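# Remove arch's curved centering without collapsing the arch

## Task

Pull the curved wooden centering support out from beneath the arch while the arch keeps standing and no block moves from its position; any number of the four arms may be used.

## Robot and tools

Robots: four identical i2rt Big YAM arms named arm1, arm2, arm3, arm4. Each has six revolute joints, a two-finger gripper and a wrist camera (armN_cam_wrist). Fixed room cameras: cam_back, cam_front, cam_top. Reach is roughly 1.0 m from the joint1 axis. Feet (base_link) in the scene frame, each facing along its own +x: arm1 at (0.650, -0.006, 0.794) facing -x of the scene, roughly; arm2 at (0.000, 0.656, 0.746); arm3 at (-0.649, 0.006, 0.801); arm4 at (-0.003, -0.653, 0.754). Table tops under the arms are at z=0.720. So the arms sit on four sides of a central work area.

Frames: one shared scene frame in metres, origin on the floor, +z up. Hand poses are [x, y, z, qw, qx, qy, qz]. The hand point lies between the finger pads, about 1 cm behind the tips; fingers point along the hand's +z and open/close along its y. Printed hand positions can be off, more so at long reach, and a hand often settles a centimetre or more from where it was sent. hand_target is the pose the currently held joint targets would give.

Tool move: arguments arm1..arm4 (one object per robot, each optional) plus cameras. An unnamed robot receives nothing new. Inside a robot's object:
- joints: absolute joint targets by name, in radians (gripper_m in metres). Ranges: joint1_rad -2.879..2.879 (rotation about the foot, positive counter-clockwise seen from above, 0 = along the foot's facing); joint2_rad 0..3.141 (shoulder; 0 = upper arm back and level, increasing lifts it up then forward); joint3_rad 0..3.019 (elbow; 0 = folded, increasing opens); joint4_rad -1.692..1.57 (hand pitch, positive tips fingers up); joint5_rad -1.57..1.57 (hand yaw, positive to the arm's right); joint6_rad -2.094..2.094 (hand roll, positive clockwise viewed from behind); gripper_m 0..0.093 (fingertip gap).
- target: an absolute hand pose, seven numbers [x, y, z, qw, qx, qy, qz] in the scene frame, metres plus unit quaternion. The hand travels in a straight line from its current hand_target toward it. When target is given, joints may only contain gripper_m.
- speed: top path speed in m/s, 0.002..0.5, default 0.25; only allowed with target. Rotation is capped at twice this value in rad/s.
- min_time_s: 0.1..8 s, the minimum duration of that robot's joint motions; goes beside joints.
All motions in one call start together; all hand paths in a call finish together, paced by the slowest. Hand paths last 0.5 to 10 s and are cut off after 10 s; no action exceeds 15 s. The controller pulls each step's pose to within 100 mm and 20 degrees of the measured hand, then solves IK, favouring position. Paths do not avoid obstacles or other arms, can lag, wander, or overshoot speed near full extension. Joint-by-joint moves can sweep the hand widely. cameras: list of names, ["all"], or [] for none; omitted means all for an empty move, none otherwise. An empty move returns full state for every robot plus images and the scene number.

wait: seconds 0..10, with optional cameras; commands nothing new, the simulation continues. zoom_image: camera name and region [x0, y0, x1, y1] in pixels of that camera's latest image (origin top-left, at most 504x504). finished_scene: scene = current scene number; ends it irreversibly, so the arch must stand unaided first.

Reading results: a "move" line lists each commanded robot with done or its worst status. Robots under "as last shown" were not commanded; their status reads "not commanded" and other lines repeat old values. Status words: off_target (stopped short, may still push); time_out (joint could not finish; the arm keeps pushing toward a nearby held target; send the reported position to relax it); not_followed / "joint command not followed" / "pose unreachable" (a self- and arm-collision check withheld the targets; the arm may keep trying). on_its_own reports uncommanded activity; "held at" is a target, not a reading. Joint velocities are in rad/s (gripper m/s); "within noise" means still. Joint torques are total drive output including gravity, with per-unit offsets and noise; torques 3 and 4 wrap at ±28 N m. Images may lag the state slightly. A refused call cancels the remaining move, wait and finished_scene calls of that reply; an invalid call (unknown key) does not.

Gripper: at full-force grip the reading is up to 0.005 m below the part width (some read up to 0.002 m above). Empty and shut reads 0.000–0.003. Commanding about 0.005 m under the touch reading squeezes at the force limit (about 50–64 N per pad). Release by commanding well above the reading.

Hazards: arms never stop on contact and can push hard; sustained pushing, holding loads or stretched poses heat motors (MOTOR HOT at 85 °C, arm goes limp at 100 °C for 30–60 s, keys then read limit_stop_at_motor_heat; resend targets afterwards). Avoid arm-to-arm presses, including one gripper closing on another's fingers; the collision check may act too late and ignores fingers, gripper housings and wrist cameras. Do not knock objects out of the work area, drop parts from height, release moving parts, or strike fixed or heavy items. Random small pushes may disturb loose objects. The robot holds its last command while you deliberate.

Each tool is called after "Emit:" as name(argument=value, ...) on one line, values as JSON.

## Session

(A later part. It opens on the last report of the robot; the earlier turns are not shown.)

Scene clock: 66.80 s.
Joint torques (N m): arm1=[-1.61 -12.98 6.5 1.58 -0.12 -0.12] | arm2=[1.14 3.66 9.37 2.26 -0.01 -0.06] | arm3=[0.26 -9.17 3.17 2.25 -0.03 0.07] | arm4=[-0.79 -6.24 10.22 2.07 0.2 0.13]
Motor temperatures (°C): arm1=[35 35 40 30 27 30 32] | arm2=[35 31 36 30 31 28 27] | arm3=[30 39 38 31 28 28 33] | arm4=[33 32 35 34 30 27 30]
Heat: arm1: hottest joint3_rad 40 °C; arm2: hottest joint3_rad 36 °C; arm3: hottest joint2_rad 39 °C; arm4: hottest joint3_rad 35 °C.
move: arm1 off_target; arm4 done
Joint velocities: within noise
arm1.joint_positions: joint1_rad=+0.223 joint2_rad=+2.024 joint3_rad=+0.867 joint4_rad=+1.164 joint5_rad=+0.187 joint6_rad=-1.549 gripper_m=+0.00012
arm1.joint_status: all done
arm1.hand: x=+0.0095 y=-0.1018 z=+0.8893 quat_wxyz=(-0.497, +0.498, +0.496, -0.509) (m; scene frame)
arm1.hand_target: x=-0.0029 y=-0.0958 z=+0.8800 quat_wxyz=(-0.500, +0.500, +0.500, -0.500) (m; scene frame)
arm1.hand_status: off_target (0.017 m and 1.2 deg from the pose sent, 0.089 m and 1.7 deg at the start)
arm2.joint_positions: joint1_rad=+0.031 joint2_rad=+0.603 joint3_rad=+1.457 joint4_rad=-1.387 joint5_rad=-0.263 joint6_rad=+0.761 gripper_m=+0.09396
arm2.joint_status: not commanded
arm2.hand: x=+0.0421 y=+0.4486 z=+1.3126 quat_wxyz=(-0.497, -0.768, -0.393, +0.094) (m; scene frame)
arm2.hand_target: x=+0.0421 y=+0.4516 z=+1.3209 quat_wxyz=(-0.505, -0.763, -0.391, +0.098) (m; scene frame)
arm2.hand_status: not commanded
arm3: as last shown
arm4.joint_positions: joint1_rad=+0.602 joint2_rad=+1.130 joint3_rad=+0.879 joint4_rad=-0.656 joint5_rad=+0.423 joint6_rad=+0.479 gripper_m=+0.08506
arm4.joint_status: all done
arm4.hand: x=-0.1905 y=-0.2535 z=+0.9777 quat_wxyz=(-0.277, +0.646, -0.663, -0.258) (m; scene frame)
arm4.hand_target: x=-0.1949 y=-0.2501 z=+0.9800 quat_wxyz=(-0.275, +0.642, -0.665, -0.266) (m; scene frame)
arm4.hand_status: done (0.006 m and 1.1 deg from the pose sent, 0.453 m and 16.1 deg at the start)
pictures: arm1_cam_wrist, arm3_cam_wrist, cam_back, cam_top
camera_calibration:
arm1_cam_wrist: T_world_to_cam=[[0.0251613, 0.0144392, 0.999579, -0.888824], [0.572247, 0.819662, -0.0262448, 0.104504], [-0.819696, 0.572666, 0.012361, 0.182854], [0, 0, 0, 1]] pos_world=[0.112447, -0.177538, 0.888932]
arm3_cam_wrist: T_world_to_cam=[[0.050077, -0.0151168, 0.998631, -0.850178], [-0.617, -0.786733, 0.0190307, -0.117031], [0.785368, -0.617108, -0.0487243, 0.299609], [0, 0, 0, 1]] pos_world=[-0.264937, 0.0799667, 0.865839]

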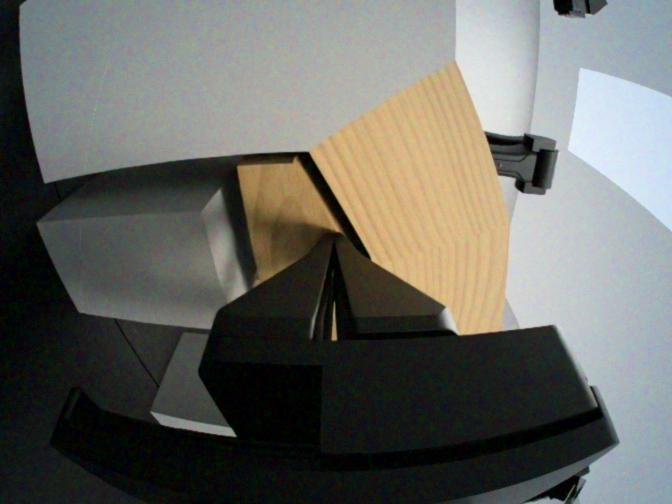

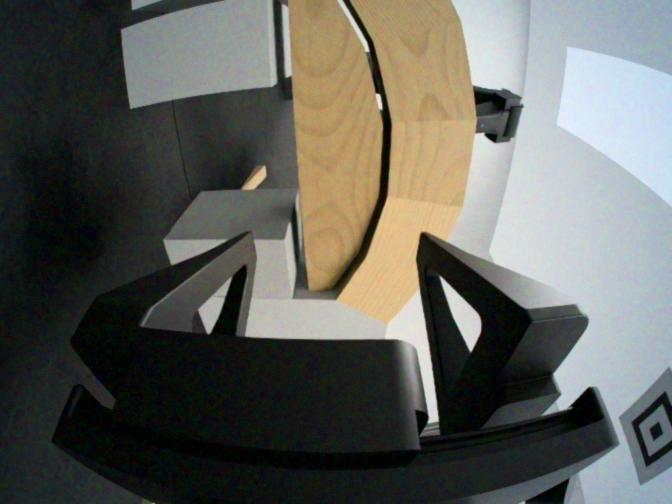

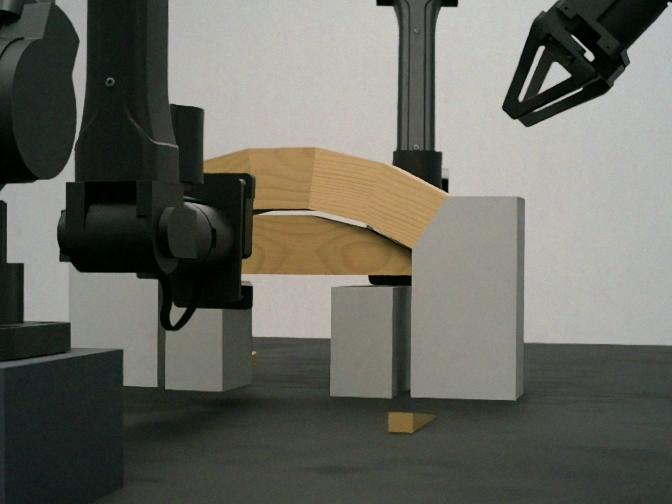

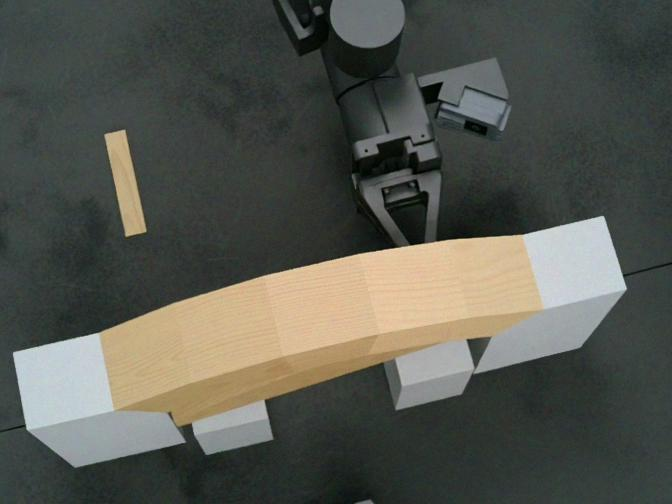

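Emit:
move(arm1={"target": [0.003, -0.084, 0.862, 0.5, -0.5, -0.5, 0.5], "speed": 0.08, "joints": {"gripper_m": 0.0}}, cameras=["arm1_cam_wrist", "cam_back"])

Scene clock: 68.60 s.
Joint torques (N m): arm1=[-1.38 -13.45 5 3.59 -0.1 -0.12] | arm2=[1.08 3.6 9.28 2.28 0 -0.07] | arm3=[0.26 -9.23 3.19 2.24 -0.03 0.07] | arm4=[-0.79 -5.83 10.29 2.3 0.17 0.12]
Motor temperatures (°C): arm1=[35 35 40 30 27 30 31] | arm2=[35 31 37 30 31 28 27] | arm3=[30 39 38 31 28 28 33] | arm4=[33 32 35 34 30 27 30]
Heat: arm1: hottest joint3_rad 40 °C; arm2: hottest joint3_rad 37 °C; arm3: hottest joint2_rad 39 °C; arm4: hottest joint3_rad 35 °C.
move: arm1 done
Joint velocities: within noise
arm1.joint_positions: joint1_rad=+0.200 joint2_rad=+2.068 joint3_rad=+0.867 joint4_rad=+1.179 joint5_rad=+0.165 joint6_rad=-1.549 gripper_m=+0.00012
arm1.joint_status: all done
arm1.hand: x=+0.0095 y=-0.0903 z=+0.8654 quat_wxyz=(-0.491, +0.504, +0.504, -0.500) (m; scene frame)
arm1.hand_target: x=+0.0034 y=-0.0839 z=+0.8619 quat_wxyz=(-0.500, +0.500, +0.500, -0.500) (m; scene frame)
arm1.hand_status: done (0.010 m and 1.3 deg from the pose sent, 0.033 m and 1.2 deg at the start)
arm2, arm3, arm4: as last shown
pictures: arm1_cam_wrist, cam_back
camera_calibration:
arm1_cam_wrist: T_world_to_cam=[[-0.00411429, 0.00911575, 0.99995, -0.865687], [0.573541, 0.819161, -0.0051078, 0.0760818], [-0.819166, 0.573491, -0.00859852, 0.194783], [0, 0, 0, 1]] pos_world=[0.112362, -0.166138, 0.867707]

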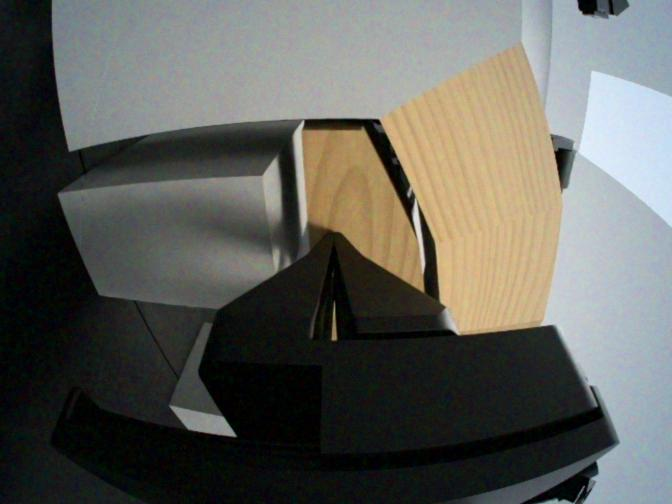

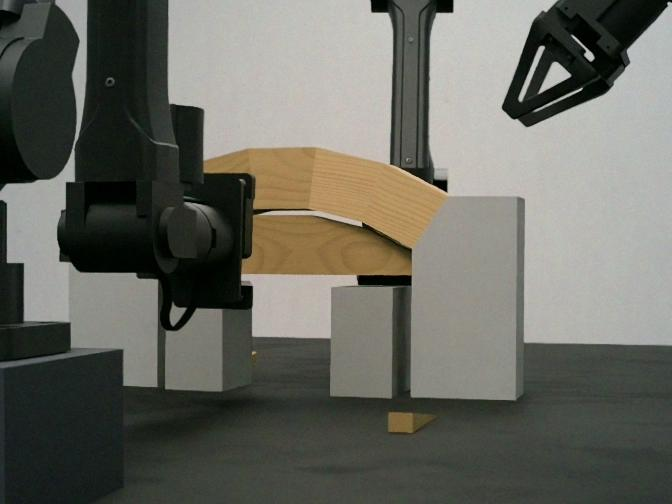

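Emit:
move(arm1={"target": [-0.022, -0.084, 0.859, 0.5, -0.5, -0.5, 0.5], "speed": 0.05, "joints": {"gripper_m": 0.0}}, cameras=["arm1_cam_wrist", "cam_back", "cam_top"])

Scene clock: 70.00 s.
Joint torques (N m): arm1=[-1.85 -13.74 6.97 1.8 -0.11 -0.12] | arm2=[1.08 3.9 9.37 2.25 -0.01 -0.06] | arm3=[0.15 -9.11 3.18 2.24 -0.02 0.08] | arm4=[-0.44 -5.89 10.28 2.24 0.18 0.13]
Motor temperatures (°C): arm1=[35 35 40 30 27 30 31] | arm2=[35 31 37 30 31 28 27] | arm3=[30 39 38 31 28 28 33] | arm4=[33 32 36 34 30 27 30]
Heat: arm1: hottest joint3_rad 40 °C; arm2: hottest joint3_rad 37 °C; arm3: hottest joint2_rad 39 °C; arm4: hottest joint3_rad 36 °C.
move: arm1 off_target
Joint velocities: within noise
arm1.joint_positions: joint1_rad=+0.197 joint2_rad=+2.099 joint3_rad=+0.914 joint4_rad=+1.179 joint5_rad=+0.157 joint6_rad=-1.549 gripper_m=+0.00012
arm1.joint_status: all done
arm1.hand: x=-0.0054 y=-0.0926 z=+0.8639 quat_wxyz=(-0.493, +0.500, +0.501, -0.506) (m; scene frame)
arm1.hand_target: x=-0.0208 y=-0.0837 z=+0.8593 quat_wxyz=(-0.500, +0.500, +0.500, -0.500) (m; scene frame)
arm1.hand_status: off_target (0.019 m and 1.1 deg from the pose sent, 0.033 m and 1.2 deg at the start)
arm2, arm3, arm4: as last shown
pictures: arm1_cam_wrist, cam_back, cam_top
camera_calibration:
arm1_cam_wrist: T_world_to_cam=[[0.01114, 0.0114734, 0.999872, -0.863723], [0.568918, 0.822243, -0.0157737, 0.0959024], [-0.822319, 0.569021, 0.00263242, 0.173771], [0, 0, 0, 1]] pos_world=[0.0979566, -0.167825, 0.864668]

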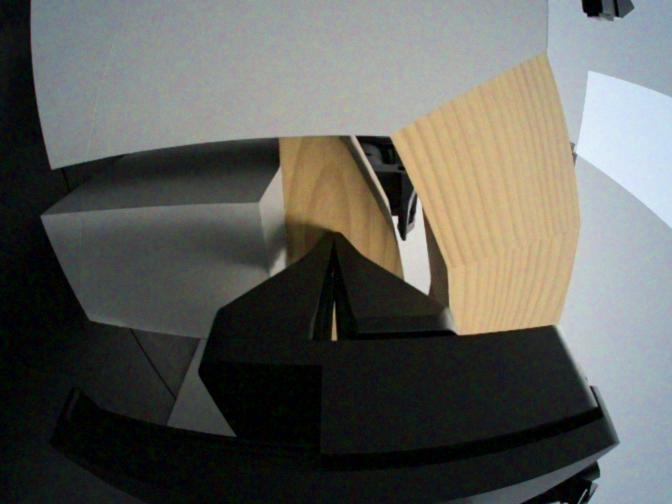

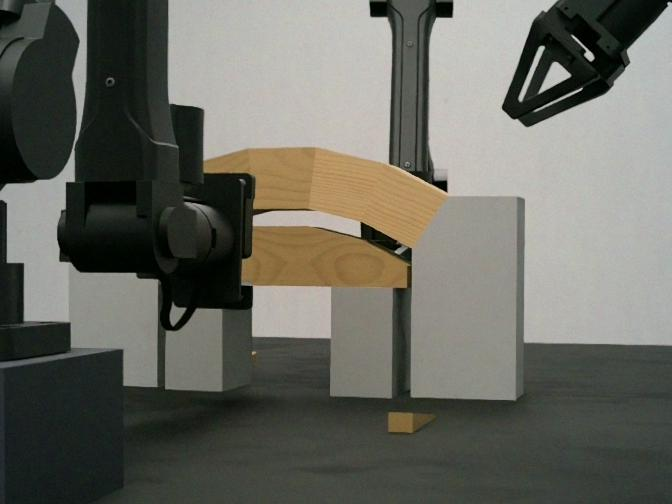

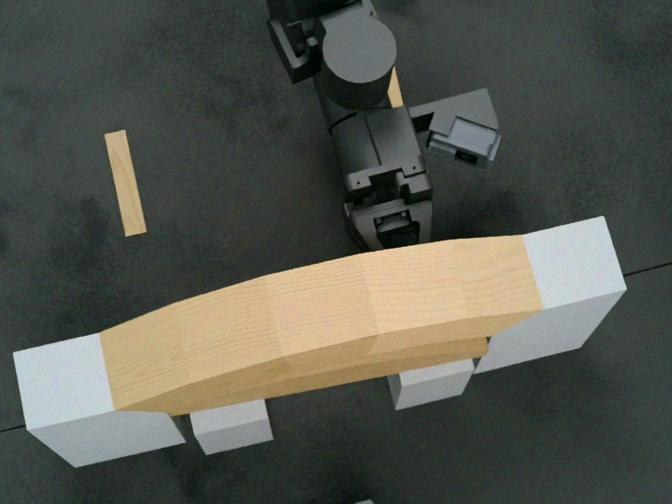

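Emit:
move(arm1={"target": [0.110, -0.090, 0.868, 0.5, -0.5, -0.5, 0.5], "speed": 0.15}, arm3={"target": [-0.093, -0.005, 0.8425, 0.5, -0.5, 0.5, -0.5], "speed": 0.12, "joints": {"gripper_m": 0.065}}, cameras=["arm3_cam_wrist", "cam_back", "cam_front"])

Emit:
zoom_image(camera="arm3_cam_wrist", region=[220, 60, 460, 280])

Scene clock: 72.23 s.
Joint torques (N m): arm1=[0.5 -14.04 1.55 3.56 0.11 -0.11] | arm2=[1.32 3.9 9.35 2.28 -0.01 -0.06] | arm3=[-1.03 -11.46 4.41 0.96 -0.02 0.08] | arm4=[-0.79 -6.53 10.21 2.1 0.19 0.11]
Motor temperatures (°C): arm1=[35 35 40 30 27 30 31] | arm2=[35 31 37 30 31 28 27] | arm3=[30 39 38 31 28 28 33] | arm4=[33 32 36 34 30 27 30]
Heat: arm1: hottest joint3_rad 40 °C; arm2: hottest joint3_rad 37 °C; arm3: hottest joint2_rad 39 °C; arm4: hottest joint3_rad 36 °C.
move: arm1 off_target; arm3 done
Joint velocities: within noise
arm1.joint_positions: joint1_rad=+0.237 joint2_rad=+2.008 joint3_rad=+0.596 joint4_rad=+1.370 joint5_rad=+0.221 joint6_rad=-1.551 gripper_m=+0.00012
arm1.joint_status: not commanded
arm1.hand: x=+0.1070 y=-0.0840 z=+0.8528 quat_wxyz=(-0.492, +0.512, +0.506, -0.489) (m; scene frame)
arm1.hand_target: x=+0.1099 y=-0.0900 z=+0.8677 quat_wxyz=(-0.500, +0.500, +0.500, -0.500) (m; scene frame)
arm1.hand_status: off_target (0.017 m and 2.2 deg from the pose sent, 0.115 m and 1.1 deg at the start)
arm2, arm4: as last shown
arm3.joint_positions: joint1_rad=-0.056 joint2_rad=+2.078 joint3_rad=+0.601 joint4_rad=+1.489 joint5_rad=-0.024 joint6_rad=-1.554 gripper_m=+0.06509
arm3.joint_status: all done
arm3.hand: x=-0.0999 y=+0.0001 z=+0.8479 quat_wxyz=(-0.505, +0.498, -0.500, +0.497) (m; scene frame)
arm3.hand_target: x=-0.0933 y=-0.0050 z=+0.8426 quat_wxyz=(-0.500, +0.500, -0.500, +0.500) (m; scene frame)
arm3.hand_status: done (0.010 m and 0.7 deg from the pose sent, 0.075 m and 2.2 deg at the start)
pictures: arm3_cam_wrist, cam_back, cam_front
camera_calibration:
arm3_cam_wrist: T_world_to_cam=[[0.00961953, -0.0142316, 0.999852, -0.845933], [-0.604398, -0.796664, -0.00552462, -0.0536876], [0.796625, -0.604256, -0.0162651, 0.221208], [0, 0, 0, 1]] pos_world=[-0.200531, 0.0788561, 0.84911]

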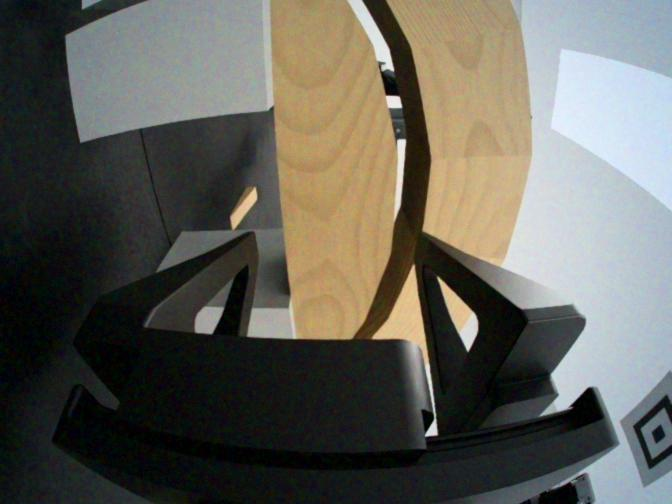

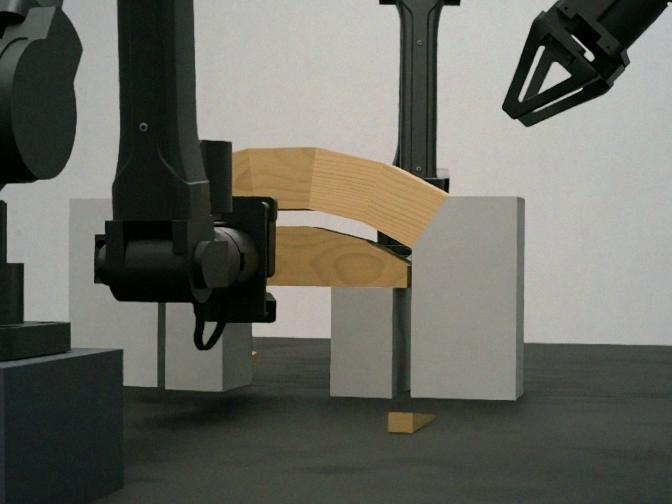

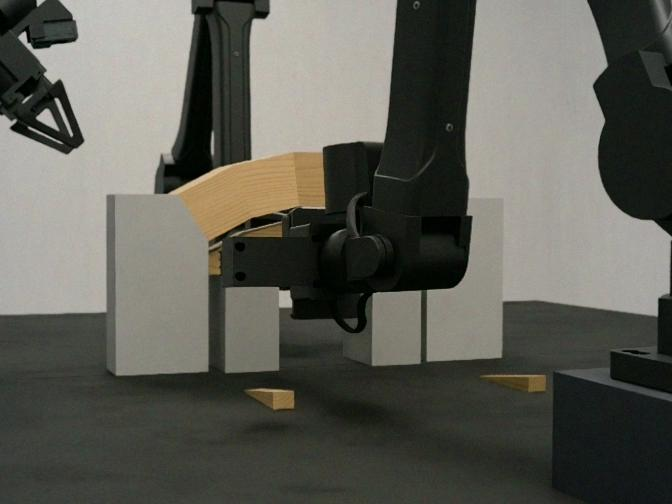

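Scaled by 2.100 from the camera's 672x504 image, which has a finer 960x720 frame.

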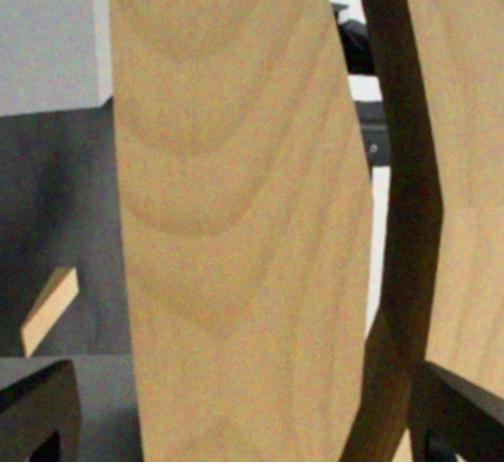

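Emit:
move(arm3={"target": [-0.062, -0.002, 0.845, 0.5, -0.5, 0.5, -0.5], "speed": 0.06, "joints": {"gripper_m": 0.065}}, cameras=["arm3_cam_wrist", "cam_back"])

Emit:
zoom_image(camera="arm3_cam_wrist", region=[220, 60, 460, 280])

Scene clock: 74.63 s.
Joint torques (N m): arm1=[0.38 -14.1 1.48 3.59 0.12 -0.11] | arm2=[0.91 3.55 9.37 2.26 -0.01 -0.04] | arm3=[-0.21 -12.1 5.44 0.99 0.28 0.08] | arm4=[-1.38 -5.71 10.29 2.35 0.21 0.15]
Motor temperatures (°C): arm1=[35 35 39 30 27 30 31] | arm2=[35 31 37 30 31 28 27] | arm3=[30 39 38 31 28 28 33] | arm4=[33 32 37 34 30 27 30]
Heat: arm1: hottest joint3_rad 39 °C; arm2: hottest joint3_rad 37 °C; arm3: hottest joint2_rad 39 °C; arm4: hottest joint3_rad 37 °C.
move: arm3 done
Joint velocities: within noise
arm1, arm2, arm4: as last shown
arm3.joint_positions: joint1_rad=-0.056 joint2_rad=+2.083 joint3_rad=+0.681 joint4_rad=+1.412 joint5_rad=-0.022 joint6_rad=-1.554 gripper_m=+0.06509
arm3.joint_status: all done
arm3.hand: x=-0.0701 y=-0.0007 z=+0.8495 quat_wxyz=(-0.504, +0.498, -0.501, +0.497) (m; scene frame)
arm3.hand_target: x=-0.0622 y=-0.0020 z=+0.8453 quat_wxyz=(-0.500, +0.500, -0.500, +0.500) (m; scene frame)
arm3.hand_status: done (0.009 m and 0.6 deg from the pose sent, 0.038 m and 0.7 deg at the start)
pictures: arm3_cam_wrist, cam_back
camera_calibration:
arm3_cam_wrist: T_world_to_cam=[[0.0122545, -0.0143196, 0.999822, -0.847651], [-0.605884, -0.795543, -0.00396781, -0.037683], [0.795459, -0.605728, -0.018425, 0.198726], [0, 0, 0, 1]] pos_world=[-0.170522, 0.0782573, 0.851012]

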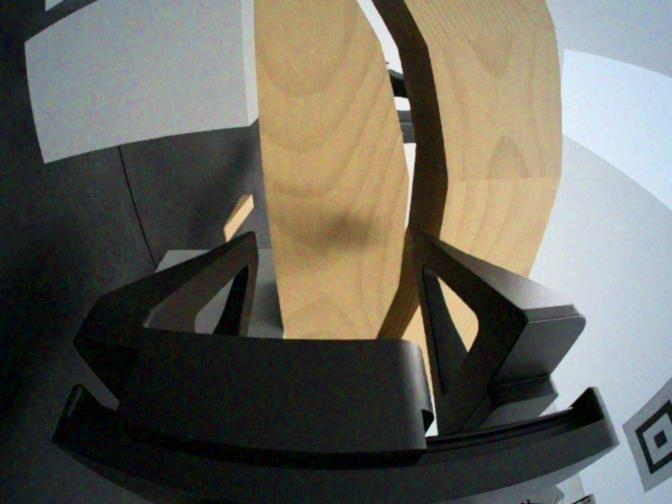

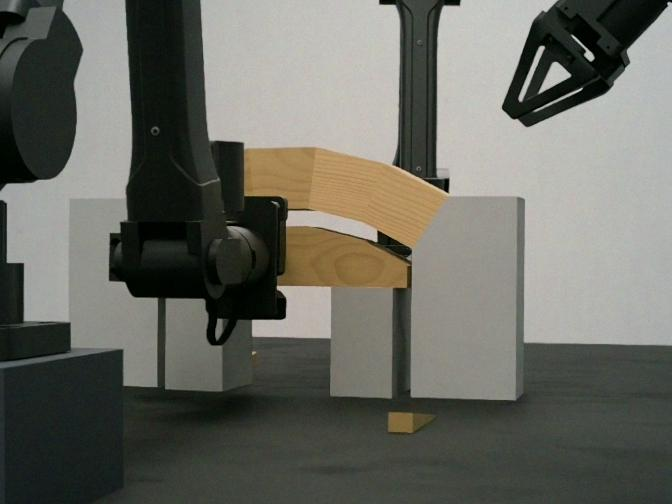

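Scaled by 2.100 from the camera's 672x504 image, which has a finer 960x720 frame.

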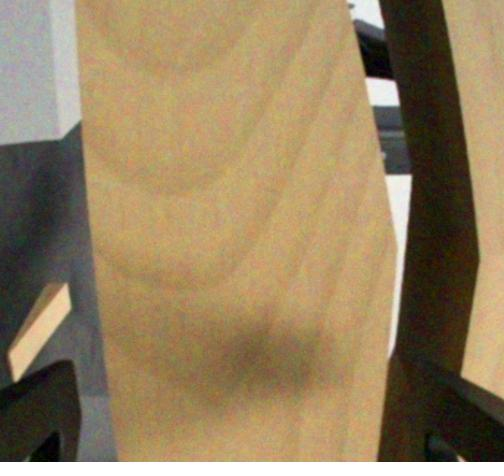

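Emit:
move(arm3={"target": [-0.041, -0.001, 0.8458, 0.5, -0.5, 0.5, -0.5], "speed": 0.06, "joints": {"gripper_m": 0.065}}, cameras=["arm3_cam_wrist"])

Emit:
zoom_image(camera="arm3_cam_wrist", region=[220, 60, 460, 280])

Scene clock: 76.07 s.
Joint torques (N m): arm1=[0.5 -14.04 1.51 3.6 0.11 -0.11] | arm2=[1.32 3.66 9.33 2.29 -0.02 -0.04] | arm3=[-0.03 -12.75 6.06 1.02 0.28 0.07] | arm4=[-0.85 -6.01 10.25 2.21 0.19 0.11]
Motor temperatures (°C): arm1=[35 35 39 30 27 30 31] | arm2=[35 31 37 30 31 28 27] | arm3=[30 39 38 31 28 28 33] | arm4=[33 32 37 34 30 27 30]
Heat: arm1: hottest joint3_rad 39 °C; arm2: hottest joint3_rad 37 °C; arm3: hottest joint2_rad 39 °C; arm4: hottest joint3_rad 37 °C.
move: arm3 done
Joint velocities: within noise
arm1, arm2, arm4: as last shown
arm3.joint_positions: joint1_rad=-0.056 joint2_rad=+2.093 joint3_rad=+0.736 joint4_rad=+1.364 joint5_rad=-0.019 joint6_rad=-1.554 gripper_m=+0.06509
arm3.joint_status: all done
arm3.hand: x=-0.0501 y=-0.0017 z=+0.8494 quat_wxyz=(-0.502, +0.498, -0.502, +0.497) (m; scene frame)
arm3.hand_target: x=-0.0414 y=-0.0010 z=+0.8459 quat_wxyz=(-0.500, +0.500, -0.500, +0.500) (m; scene frame)
arm3.hand_status: done (0.010 m and 0.6 deg from the pose sent, 0.029 m and 0.6 deg at the start)
pictures: arm3_cam_wrist
camera_calibration:
arm3_cam_wrist: T_world_to_cam=[[0.0148653, -0.0144426, 0.999785, -0.847675], [-0.608663, -0.793425, -0.00241168, -0.0278175], [0.79329, -0.608496, -0.0205852, 0.184017], [0, 0, 0, 1]] pos_world=[-0.150309, 0.0776598, 0.851214]

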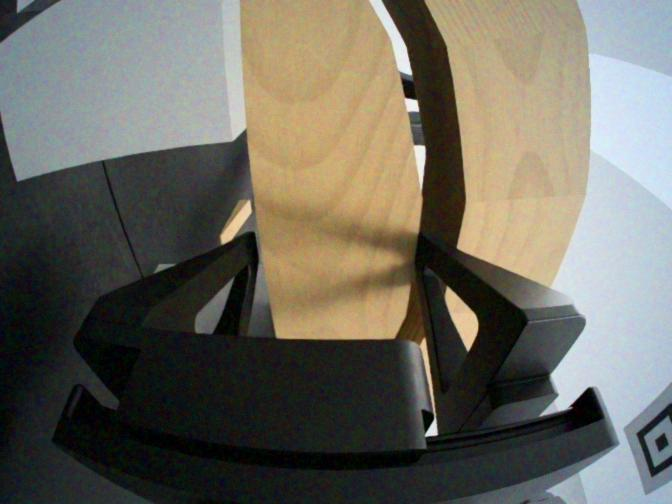

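Scaled by 2.100 from the camera's 672x504 image, which has a finer 960x720 frame.

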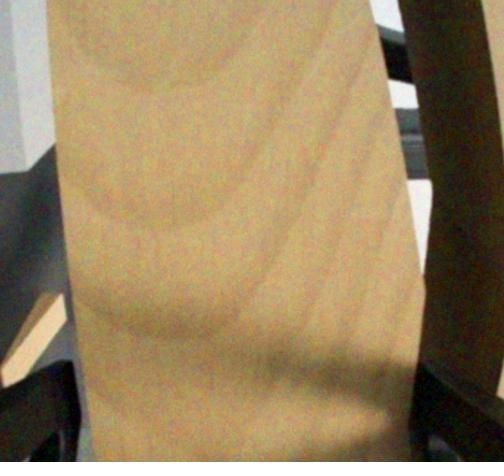

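Emit:
move(arm3={"target": [-0.056, -0.001, 0.8495, 0.5, -0.5, 0.5, -0.5], "speed": 0.06, "joints": {"gripper_m": 0.050}}, cameras=["arm3_cam_wrist", "cam_back"])

Scene clock: 77.23 s.
Joint torques (N m): arm1=[0.56 -14.15 1.51 3.58 0.11 -0.1] | arm2=[1.03 3.84 9.37 2.28 -0.03 -0.07] | arm3=[-0.03 -14.56 2.3 1.83 0.25 0.1] | arm4=[-0.91 -6.12 10.3 2.24 0.2 0.11]
Motor temperatures (°C): arm1=[35 35 39 30 27 30 31] | arm2=[35 31 37 30 31 28 27] | arm3=[30 39 38 31 28 28 33] | arm4=[33 32 37 34 30 27 30]
Heat: arm1: hottest joint3_rad 39 °C; arm2: hottest joint3_rad 37 °C; arm3: hottest joint2_rad 39 °C; arm4: hottest joint3_rad 37 °C.
move: arm3 off_target
Joint velocities: within noise
arm1, arm2, arm4: as last shown
arm3.joint_positions: joint1_rad=-0.056 joint2_rad=+2.093 joint3_rad=+0.735 joint4_rad=+1.366 joint5_rad=-0.019 joint6_rad=-1.557 gripper_m=+0.05652
arm3.joint_status: gripper_m off_target (ended at +0.05656, target +0.05000)
arm3.hand: x=-0.0504 y=-0.0017 z=+0.8496 quat_wxyz=(-0.502, +0.499, -0.502, +0.498) (m; scene frame)
arm3.hand_target: x=-0.0559 y=-0.0010 z=+0.8495 quat_wxyz=(-0.500, +0.500, -0.500, +0.500) (m; scene frame)
arm3.hand_status: done (0.006 m and 0.4 deg from the pose sent, 0.006 m and 0.6 deg at the start)
pictures: arm3_cam_wrist, cam_back
camera_calibration:
arm3_cam_wrist: T_world_to_cam=[[0.0140852, -0.0117741, 0.999831, -0.847927], [-0.60865, -0.793438, -0.00076917, -0.0293936], [0.793314, -0.608537, -0.018342, 0.182353], [0, 0, 0, 1]] pos_world=[-0.15061, 0.0776627, 0.851106]

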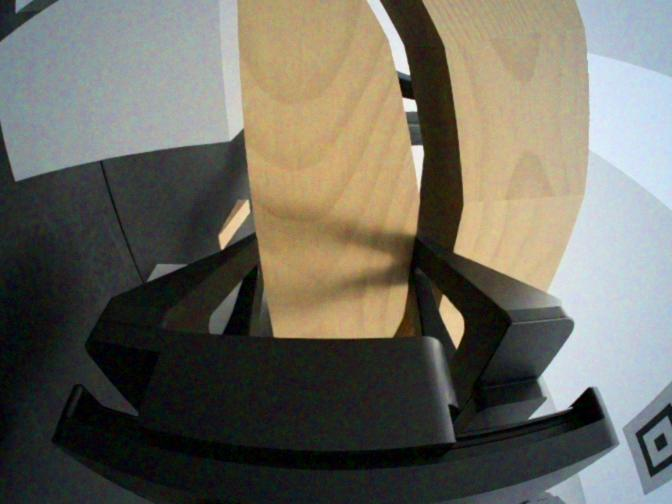

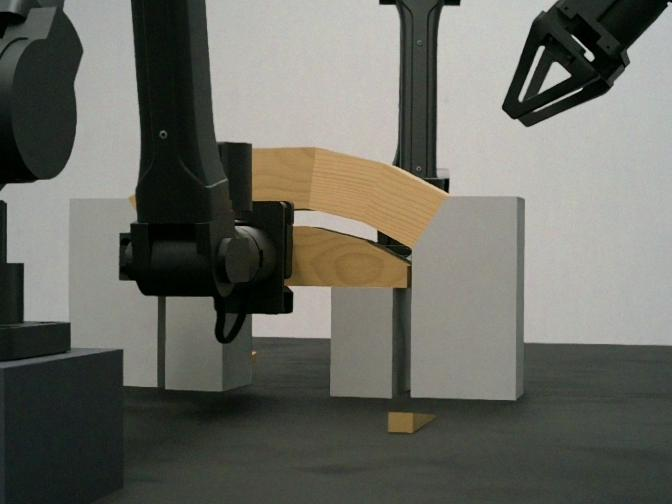

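Emit:
move(arm3={"target": [-0.088, -0.0005, 0.854, 0.5, -0.5, 0.5, -0.5], "speed": 0.06, "joints": {"gripper_m": 0.050}}, cameras=["arm3_cam_wrist", "cam_back", "cam_top"])

Scene clock: 78.73 s.
Joint torques (N m): arm1=[0.56 -14.1 1.51 3.58 0.11 -0.1] | arm2=[1.32 3.84 9.31 2.32 -0.01 -0.06] | arm3=[-0.21 -14.74 0.99 1.83 0.26 0.11] | arm4=[-0.85 -5.83 10.33 2.37 0.19 0.12]
Motor temperatures (°C): arm1=[35 35 39 30 27 30 31] | arm2=[35 31 37 30 31 28 27] | arm3=[30 39 38 31 28 28 33] | arm4=[33 32 37 34 30 27 30]
Heat: arm1: hottest joint3_rad 39 °C; arm2: hottest joint3_rad 37 °C; arm3: hottest joint2_rad 39 °C; arm4: hottest joint3_rad 37 °C.
move: arm3 off_target
Joint velocities: within noise
arm1, arm2, arm4: as last shown
arm3.joint_positions: joint1_rad=-0.056 joint2_rad=+2.073 joint3_rad=+0.651 joint4_rad=+1.425 joint5_rad=-0.019 joint6_rad=-1.557 gripper_m=+0.05652
arm3.joint_status: gripper_m off_target (ended at +0.05652, target +0.05000)
arm3.hand: x=-0.0806 y=-0.0011 z=+0.8491 quat_wxyz=(-0.501, +0.500, -0.503, +0.497) (m; scene frame)
arm3.hand_target: x=-0.0878 y=-0.0005 z=+0.8539 quat_wxyz=(-0.500, +0.500, -0.500, +0.500) (m; scene frame)
arm3.hand_status: done (0.009 m and 0.5 deg from the pose sent, 0.038 m and 0.4 deg at the start)
pictures: arm3_cam_wrist, cam_back, cam_top
camera_calibration:
arm3_cam_wrist: T_world_to_cam=[[0.0191043, -0.0118383, 0.999747, -0.846515], [-0.608689, -0.793406, 0.00223659, -0.0499425], [0.793179, -0.608578, -0.0223633, 0.210012], [0, 0, 0, 1]] pos_world=[-0.180804, 0.0781627, 0.85111]

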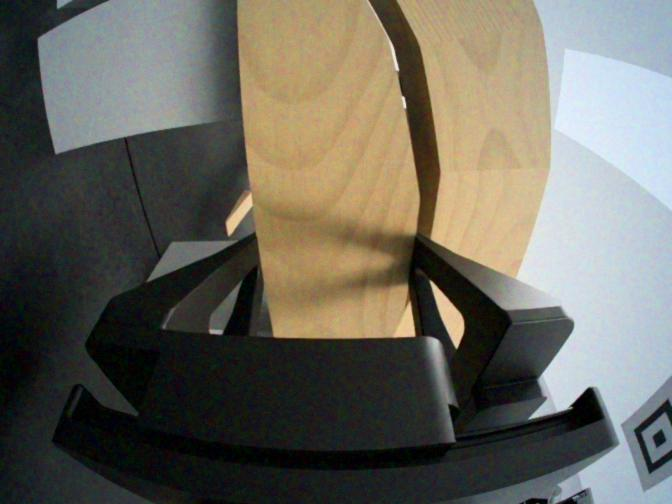

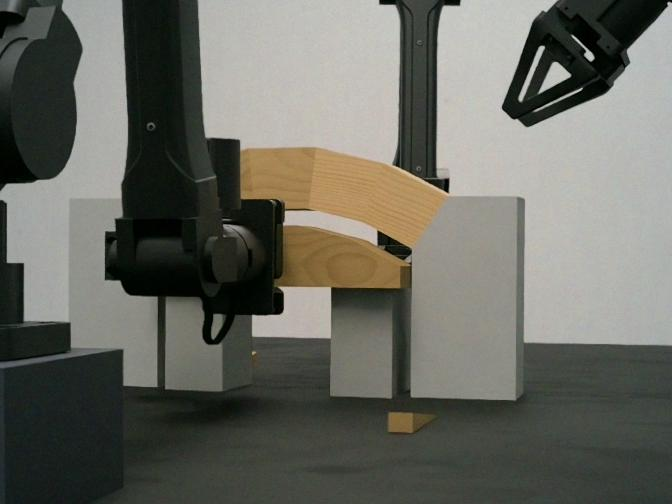

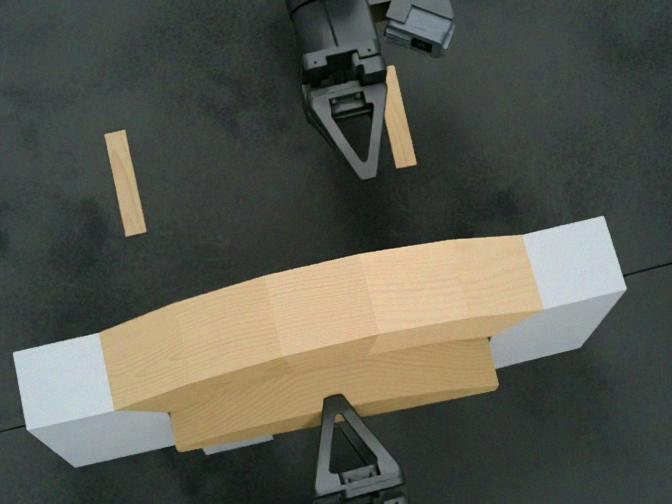

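Emit:
move(arm3={"target": [-0.138, 0.000, 0.879, 0.5, -0.5, 0.5, -0.5], "speed": 0.08, "joints": {"gripper_m": 0.050}})

Emit:
move(arm3={"target": [-0.175, 0.002, 0.886, 0.5, -0.5, 0.5, -0.5], "speed": 0.08, "joints": {"gripper_m": 0.050}}, cameras=["arm3_cam_wrist", "cam_back", "cam_top", "arm4_cam_wrist"])

Scene clock: 80.47 s.
Joint torques (N m): arm1=[0.56 -14.15 1.47 3.56 0.11 -0.1] | arm2=[1.32 3.66 9.35 2.29 -0.01 -0.07] | arm3=[-0.03 -15.27 2.85 2.89 0.16 0.09] | arm4=[-1.08 -6.59 10.22 2.29 0.2 0.13]
Motor temperatures (°C): arm1=[35 35 39 30 27 30 31] | arm2=[35 31 37 30 31 28 27] | arm3=[30 39 37 31 28 28 33] | arm4=[33 32 38 34 30 27 30]
Heat: arm1: hottest joint3_rad 39 °C; arm2: hottest joint3_rad 37 °C; arm3: hottest joint2_rad 39 °C; arm4: hottest joint3_rad 38 °C.
move: arm3 off_target
Joint velocities: within noise
arm1: as last shown
arm2.joint_positions: joint1_rad=+0.031 joint2_rad=+0.603 joint3_rad=+1.457 joint4_rad=-1.387 joint5_rad=-0.263 joint6_rad=+0.761 gripper_m=+0.09396
arm2.joint_status: not commanded
arm2.hand: x=+0.0421 y=+0.4486 z=+1.3126 quat_wxyz=(-0.497, -0.768, -0.393, +0.094) (m; scene frame)
arm2.hand_target: x=+0.0421 y=+0.4516 z=+1.3209 quat_wxyz=(-0.505, -0.763, -0.391, +0.098) (m; scene frame)
arm2.hand_status: not commanded
arm3.joint_positions: joint1_rad=-0.056 joint2_rad=+1.987 joint3_rad=+0.465 joint4_rad=+1.437 joint5_rad=-0.018 joint6_rad=-1.556 gripper_m=+0.05652
arm3.joint_status: gripper_m off_target (ended at +0.05653, target +0.05000)
arm3.hand: x=-0.1459 y=-0.0002 z=+0.8439 quat_wxyz=(-0.478, +0.520, -0.525, +0.474) (m; scene frame)
arm3.hand_target: x=-0.1387 y=+0.0000 z=+0.8782 quat_wxyz=(-0.500, +0.500, -0.500, +0.500) (m; scene frame)
arm3.hand_status: off_target (0.036 m and 5.3 deg from the pose sent, 0.065 m and 0.5 deg at the start)
arm4.joint_positions: joint1_rad=+0.602 joint2_rad=+1.130 joint3_rad=+0.879 joint4_rad=-0.656 joint5_rad=+0.423 joint6_rad=+0.479 gripper_m=+0.08506
arm4.joint_status: not commanded
arm4.hand: x=-0.1905 y=-0.2535 z=+0.9777 quat_wxyz=(-0.277, +0.646, -0.663, -0.258) (m; scene frame)
arm4.hand_target: x=-0.1949 y=-0.2501 z=+0.9800 quat_wxyz=(-0.275, +0.642, -0.665, -0.266) (m; scene frame)
arm4.hand_status: not commanded
pictures: none

Scene clock: 81.57 s.
Joint torques (N m): arm1=[0.5 -14.1 1.5 3.58 0.11 -0.1] | arm2=[1.14 3.49 9.33 2.22 -0.02 -0.06] | arm3=[0.03 -14.04 2.19 3.36 0.28 0.09] | arm4=[-1.2 -6.3 10.13 2.21 0.19 0.11]
Motor temperatures (°C): arm1=[35 35 39 30 27 30 31] | arm2=[35 31 37 30 31 28 27] | arm3=[30 39 37 31 28 28 33] | arm4=[33 32 38 34 30 27 30]
Heat: arm1: hottest joint3_rad 39 °C; arm2: hottest joint3_rad 37 °C; arm3: hottest joint2_rad 39 °C; arm4: hottest joint3_rad 38 °C.
move: arm3 off_target
Joint velocities: within noise
arm1, arm2, arm4: as last shown
arm3.joint_positions: joint1_rad=-0.056 joint2_rad=+1.943 joint3_rad=+0.366 joint4_rad=+1.485 joint5_rad=-0.016 joint6_rad=-1.556 gripper_m=+0.05652
arm3.joint_status: gripper_m off_target (ended at +0.05652, target +0.05000)
arm3.hand: x=-0.1815 y=+0.0003 z=+0.8510 quat_wxyz=(-0.476, +0.521, -0.527, +0.473) (m; scene frame)
arm3.hand_target: x=-0.1758 y=+0.0020 z=+0.8850 quat_wxyz=(-0.500, +0.500, -0.500, +0.500) (m; scene frame)
arm3.hand_status: off_target (0.036 m and 5.8 deg from the pose sent, 0.051 m and 5.3 deg at the start)
pictures: arm3_cam_wrist, arm4_cam_wrist, cam_back, cam_top
camera_calibration:
arm3_cam_wrist: T_world_to_cam=[[0.113707, -0.0143875, 0.99341, -0.823916], [-0.608161, -0.791681, 0.0581452, -0.157699], [0.785628, -0.610765, -0.0987698, 0.354577], [0, 0, 0, 1]] pos_world=[-0.280787, 0.0798619, 0.862678]
arm4_cam_wrist: T_world_to_cam=[[0.999128, -0.0291153, 0.0299411, 0.151466], [-0.0244248, -0.988898, -0.146576, -0.10904], [0.0338763, 0.145717, -0.988746, 1.1377], [0, 0, 0, 1]] pos_world=[-0.192538, -0.269201, 1.10437]

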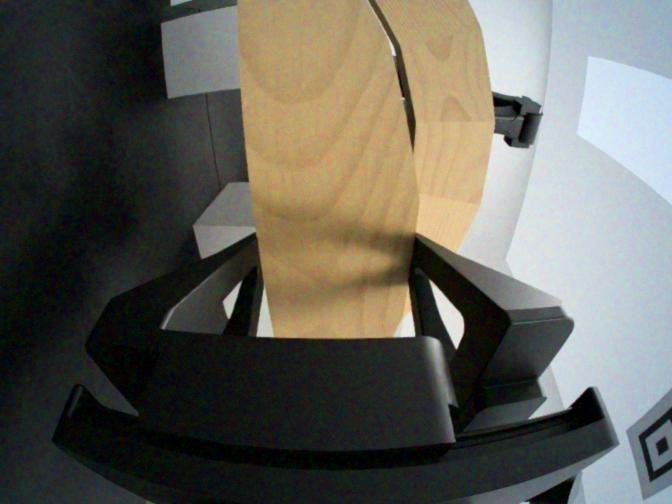

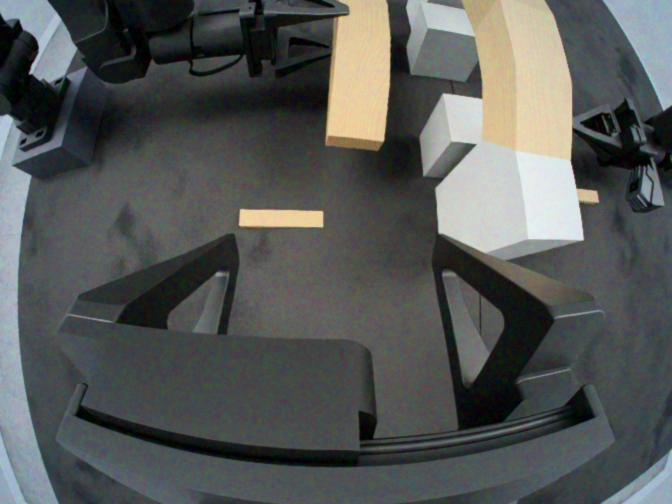

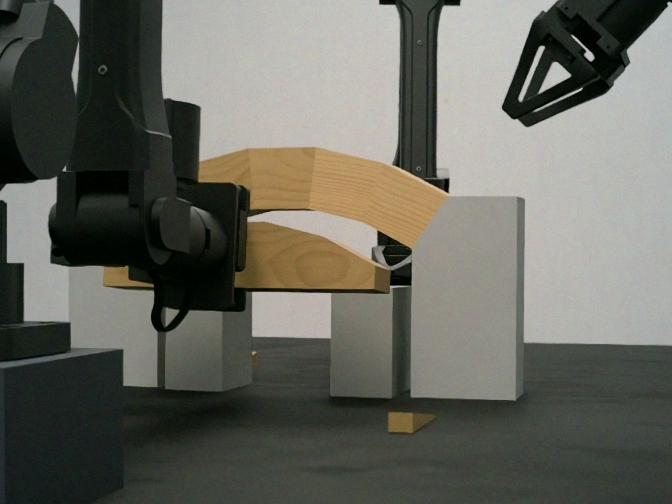

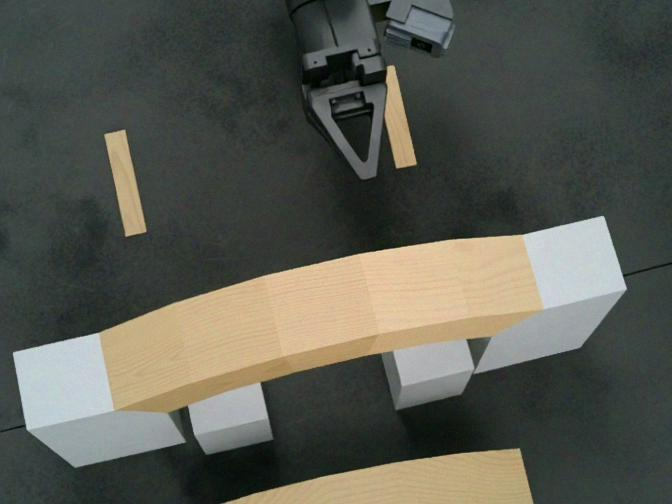

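Emit:
move(arm4={"target": [-0.172, -0.078, 0.895, 0.2501, -0.6127, 0.6903, 0.2926], "speed": 0.2, "joints": {"gripper_m": 0.085}}, cameras=["arm4_cam_wrist", "cam_back"])

Scene clock: 84.53 s.
Joint torques (N m): arm1=[0.44 -14.21 1.51 3.55 0.11 -0.11] | arm2=[1.03 3.6 9.35 2.24 0 -0.05] | arm3=[0.03 -14.04 2.04 3.36 0.28 0.09] | arm4=[-2.14 -11.99 12.57 2.32 0.11 -0.11]
Motor temperatures (°C): arm1=[35 35 39 30 27 30 31] | arm2=[35 31 37 30 31 28 27] | arm3=[30 39 37 31 28 28 34] | arm4=[33 33 38 34 30 27 30]
Heat: arm1: hottest joint3_rad 39 °C; arm2: hottest joint3_rad 37 °C; arm3: hottest joint2_rad 39 °C; arm4: hottest joint3_rad 38 °C.
move: arm4 off_target
Joint velocities: within noise
arm1, arm2, arm3: as last shown
arm3.hand_target: x=-0.1757 y=+0.0020 z=+0.8850 quat_wxyz=(-0.500, +0.500, -0.500, +0.500) (m; scene frame)
arm4.joint_positions: joint1_rad=+0.356 joint2_rad=+1.576 joint3_rad=+1.026 joint4_rad=-0.304 joint5_rad=+0.223 joint6_rad=+0.397 gripper_m=+0.08506
arm4.joint_status: all done
arm4.hand: x=-0.1657 y=-0.0978 z=+0.8804 quat_wxyz=(-0.242, +0.615, -0.698, -0.275) (m; scene frame)
arm4.hand_target: x=-0.1715 y=-0.0791 z=+0.8955 quat_wxyz=(-0.250, +0.612, -0.690, -0.293) (m; scene frame)
arm4.hand_status: off_target (0.025 m and 2.4 deg from the pose sent, 0.195 m and 7.1 deg at the start)
pictures: arm4_cam_wrist, cam_back
camera_calibration:
arm4_cam_wrist: T_world_to_cam=[[0.993396, -0.0878307, -0.0738247, 0.218854], [-0.0961385, -0.988377, -0.117763, -0.00584442], [-0.0626235, 0.124082, -0.990294, 1.00127], [0, 0, 0, 1]] pos_world=[-0.155267, -0.110794, 1.00702]

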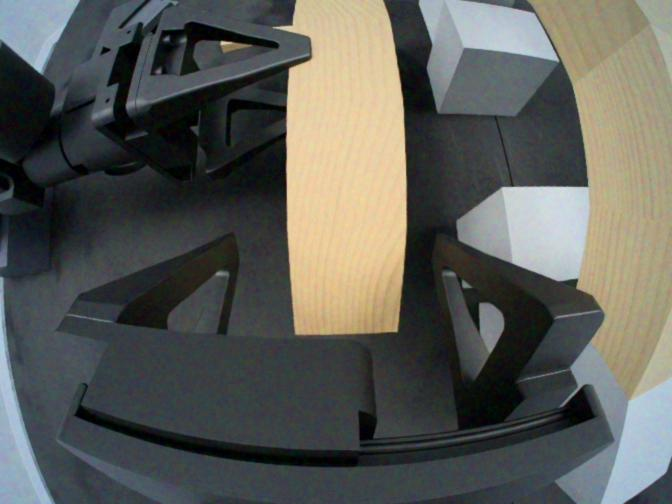

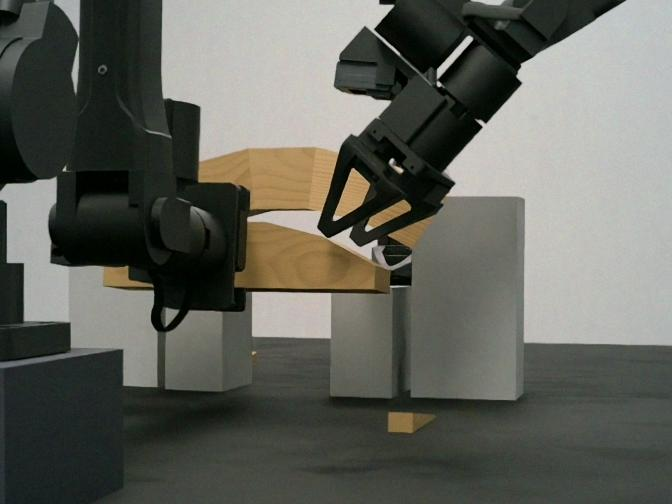

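Emit:
move(arm4={"target": [-0.161, -0.0335, 0.860, 0.2501, -0.6127, 0.6903, 0.2926], "speed": 0.1, "joints": {"gripper_m": 0.080}}, cameras=["arm4_cam_wrist", "cam_back"])

Scene clock: 86.30 s.
Joint torques (N m): arm1=[0.5 -14.27 1.5 3.56 0.12 -0.11] | arm2=[1.08 3.72 9.33 2.35 -0.02 -0.05] | arm3=[0.15 -14.04 2 3.38 0.28 0.1] | arm4=[-1.38 -13.86 12.26 2.35 0.04 -0.12]
Motor temperatures (°C): arm1=[35 35 39 30 27 30 31] | arm2=[35 31 37 30 31 28 27] | arm3=[30 39 37 31 28 28 34] | arm4=[33 33 39 34 30 27 30]
Heat: arm1: hottest joint3_rad 39 °C; arm2: hottest joint3_rad 37 °C; arm3: hottest joint2_rad 39 °C; arm4: hottest joint3_rad 39 °C.
move: arm4 off_target
Joint velocities: within noise
arm1.joint_positions: joint1_rad=+0.237 joint2_rad=+2.008 joint3_rad=+0.596 joint4_rad=+1.370 joint5_rad=+0.221 joint6_rad=-1.551 gripper_m=+0.00012
arm1.joint_status: not commanded
arm1.hand: x=+0.1070 y=-0.0840 z=+0.8528 quat_wxyz=(-0.492, +0.512, +0.506, -0.489) (m; scene frame)
arm1.hand_target: x=+0.1099 y=-0.0900 z=+0.8677 quat_wxyz=(-0.500, +0.500, +0.500, -0.500) (m; scene frame)
arm1.hand_status: not commanded
arm2, arm3: as last shown
arm4.joint_positions: joint1_rad=+0.311 joint2_rad=+1.713 joint3_rad=+1.100 joint4_rad=-0.229 joint5_rad=+0.190 joint6_rad=+0.362 gripper_m=+0.08006
arm4.joint_status: all done
arm4.hand: x=-0.1574 y=-0.0536 z=+0.8490 quat_wxyz=(-0.241, +0.615, -0.697, -0.278) (m; scene frame)
arm4.hand_target: x=-0.1607 y=-0.0346 z=+0.8604 quat_wxyz=(-0.250, +0.613, -0.690, -0.293) (m; scene frame)
arm4.hand_status: off_target (0.023 m and 2.1 deg from the pose sent, 0.068 m and 2.4 deg at the start)
pictures: arm4_cam_wrist, cam_back
camera_calibration:
arm4_cam_wrist: T_world_to_cam=[[0.993368, -0.0848918, -0.0775445, 0.215537], [-0.0939258, -0.988144, -0.121448, 0.0384039], [-0.0663152, 0.127926, -0.989564, 0.964199], [0, 0, 0, 1]] pos_world=[-0.146559, -0.0671001, 0.975514]

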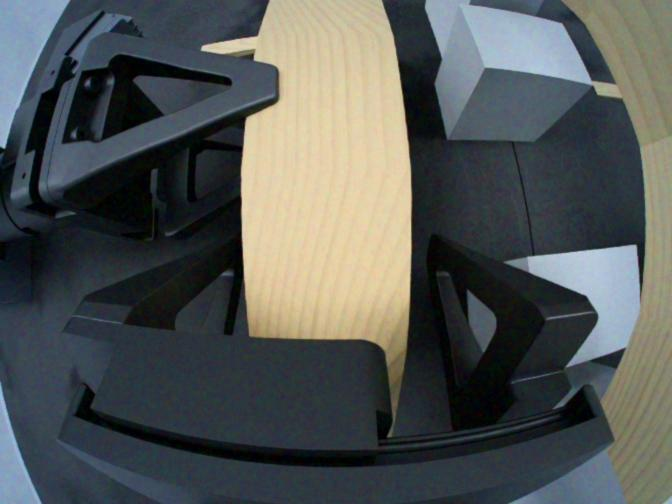

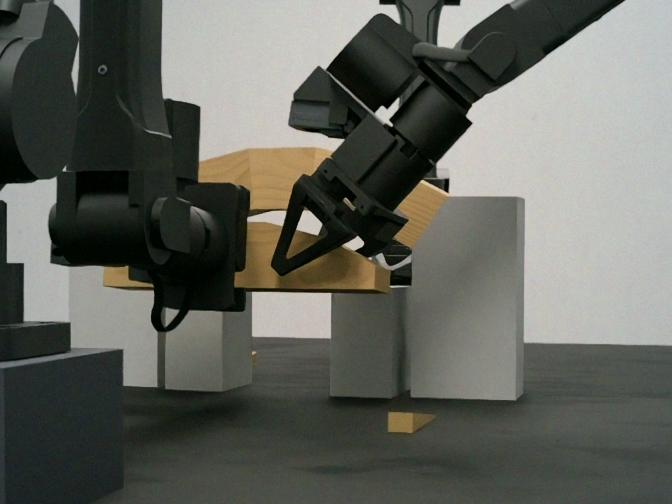

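Emit:
move(arm4={"target": [-0.166, -0.0340, 0.860, 0.2501, -0.6127, 0.6903, 0.2926], "speed": 0.06, "joints": {"gripper_m": 0.060}}, cameras=["arm4_cam_wrist"])

Scene clock: 87.57 s.
Joint torques (N m): arm1=[0.56 -14.1 1.5 3.59 0.11 -0.09] | arm2=[1.26 3.66 9.36 2.24 -0.01 -0.05] | arm3=[0.09 -13.98 2 3.37 0.28 0.1] | arm4=[-0.97 -13.57 12.41 2.29 0.24 -0.05]
Motor temperatures (°C): arm1=[35 35 39 30 27 30 31] | arm2=[35 31 37 30 31 28 27] | arm3=[30 39 37 31 28 28 34] | arm4=[33 33 39 34 30 27 30]
Heat: arm1: hottest joint3_rad 39 °C; arm2: hottest joint3_rad 37 °C; arm3: hottest joint2_rad 39 °C; arm4: hottest joint3_rad 39 °C.
move: arm4 off_target
Joint velocities: within noise
arm1, arm2, arm3: as last shown
arm4.joint_positions: joint1_rad=+0.311 joint2_rad=+1.713 joint3_rad=+1.100 joint4_rad=-0.229 joint5_rad=+0.191 joint6_rad=+0.362 gripper_m=+0.06007
arm4.joint_status: all done
arm4.hand: x=-0.1572 y=-0.0535 z=+0.8490 quat_wxyz=(-0.242, +0.615, -0.697, -0.278) (m; scene frame)
arm4.hand_target: x=-0.1657 y=-0.0353 z=+0.8604 quat_wxyz=(-0.250, +0.613, -0.690, -0.293) (m; scene frame)
arm4.hand_status: off_target (0.024 m and 2.1 deg from the pose sent, 0.024 m and 2.1 deg at the start)
pictures: arm4_cam_wrist
camera_calibration:
arm4_cam_wrist: T_world_to_cam=[[0.993371, -0.0855821, -0.07675, 0.214618], [-0.0945309, -0.988048, -0.121759, 0.038634], [-0.0654123, 0.128208, -0.989588, 0.96438], [0, 0, 0, 1]] pos_world=[-0.146461, -0.0671011, 0.975515]

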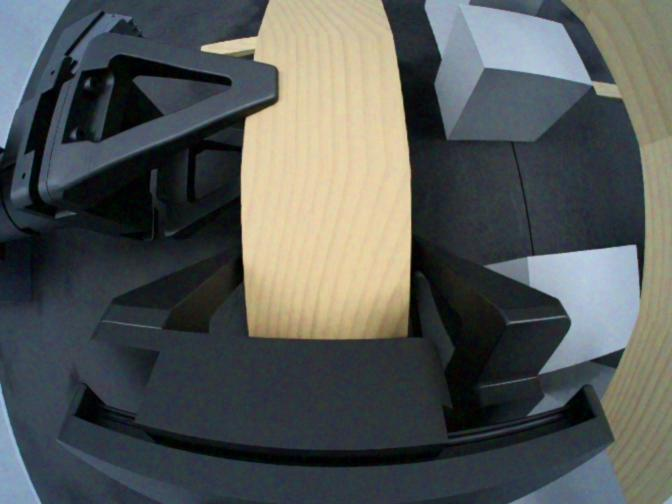

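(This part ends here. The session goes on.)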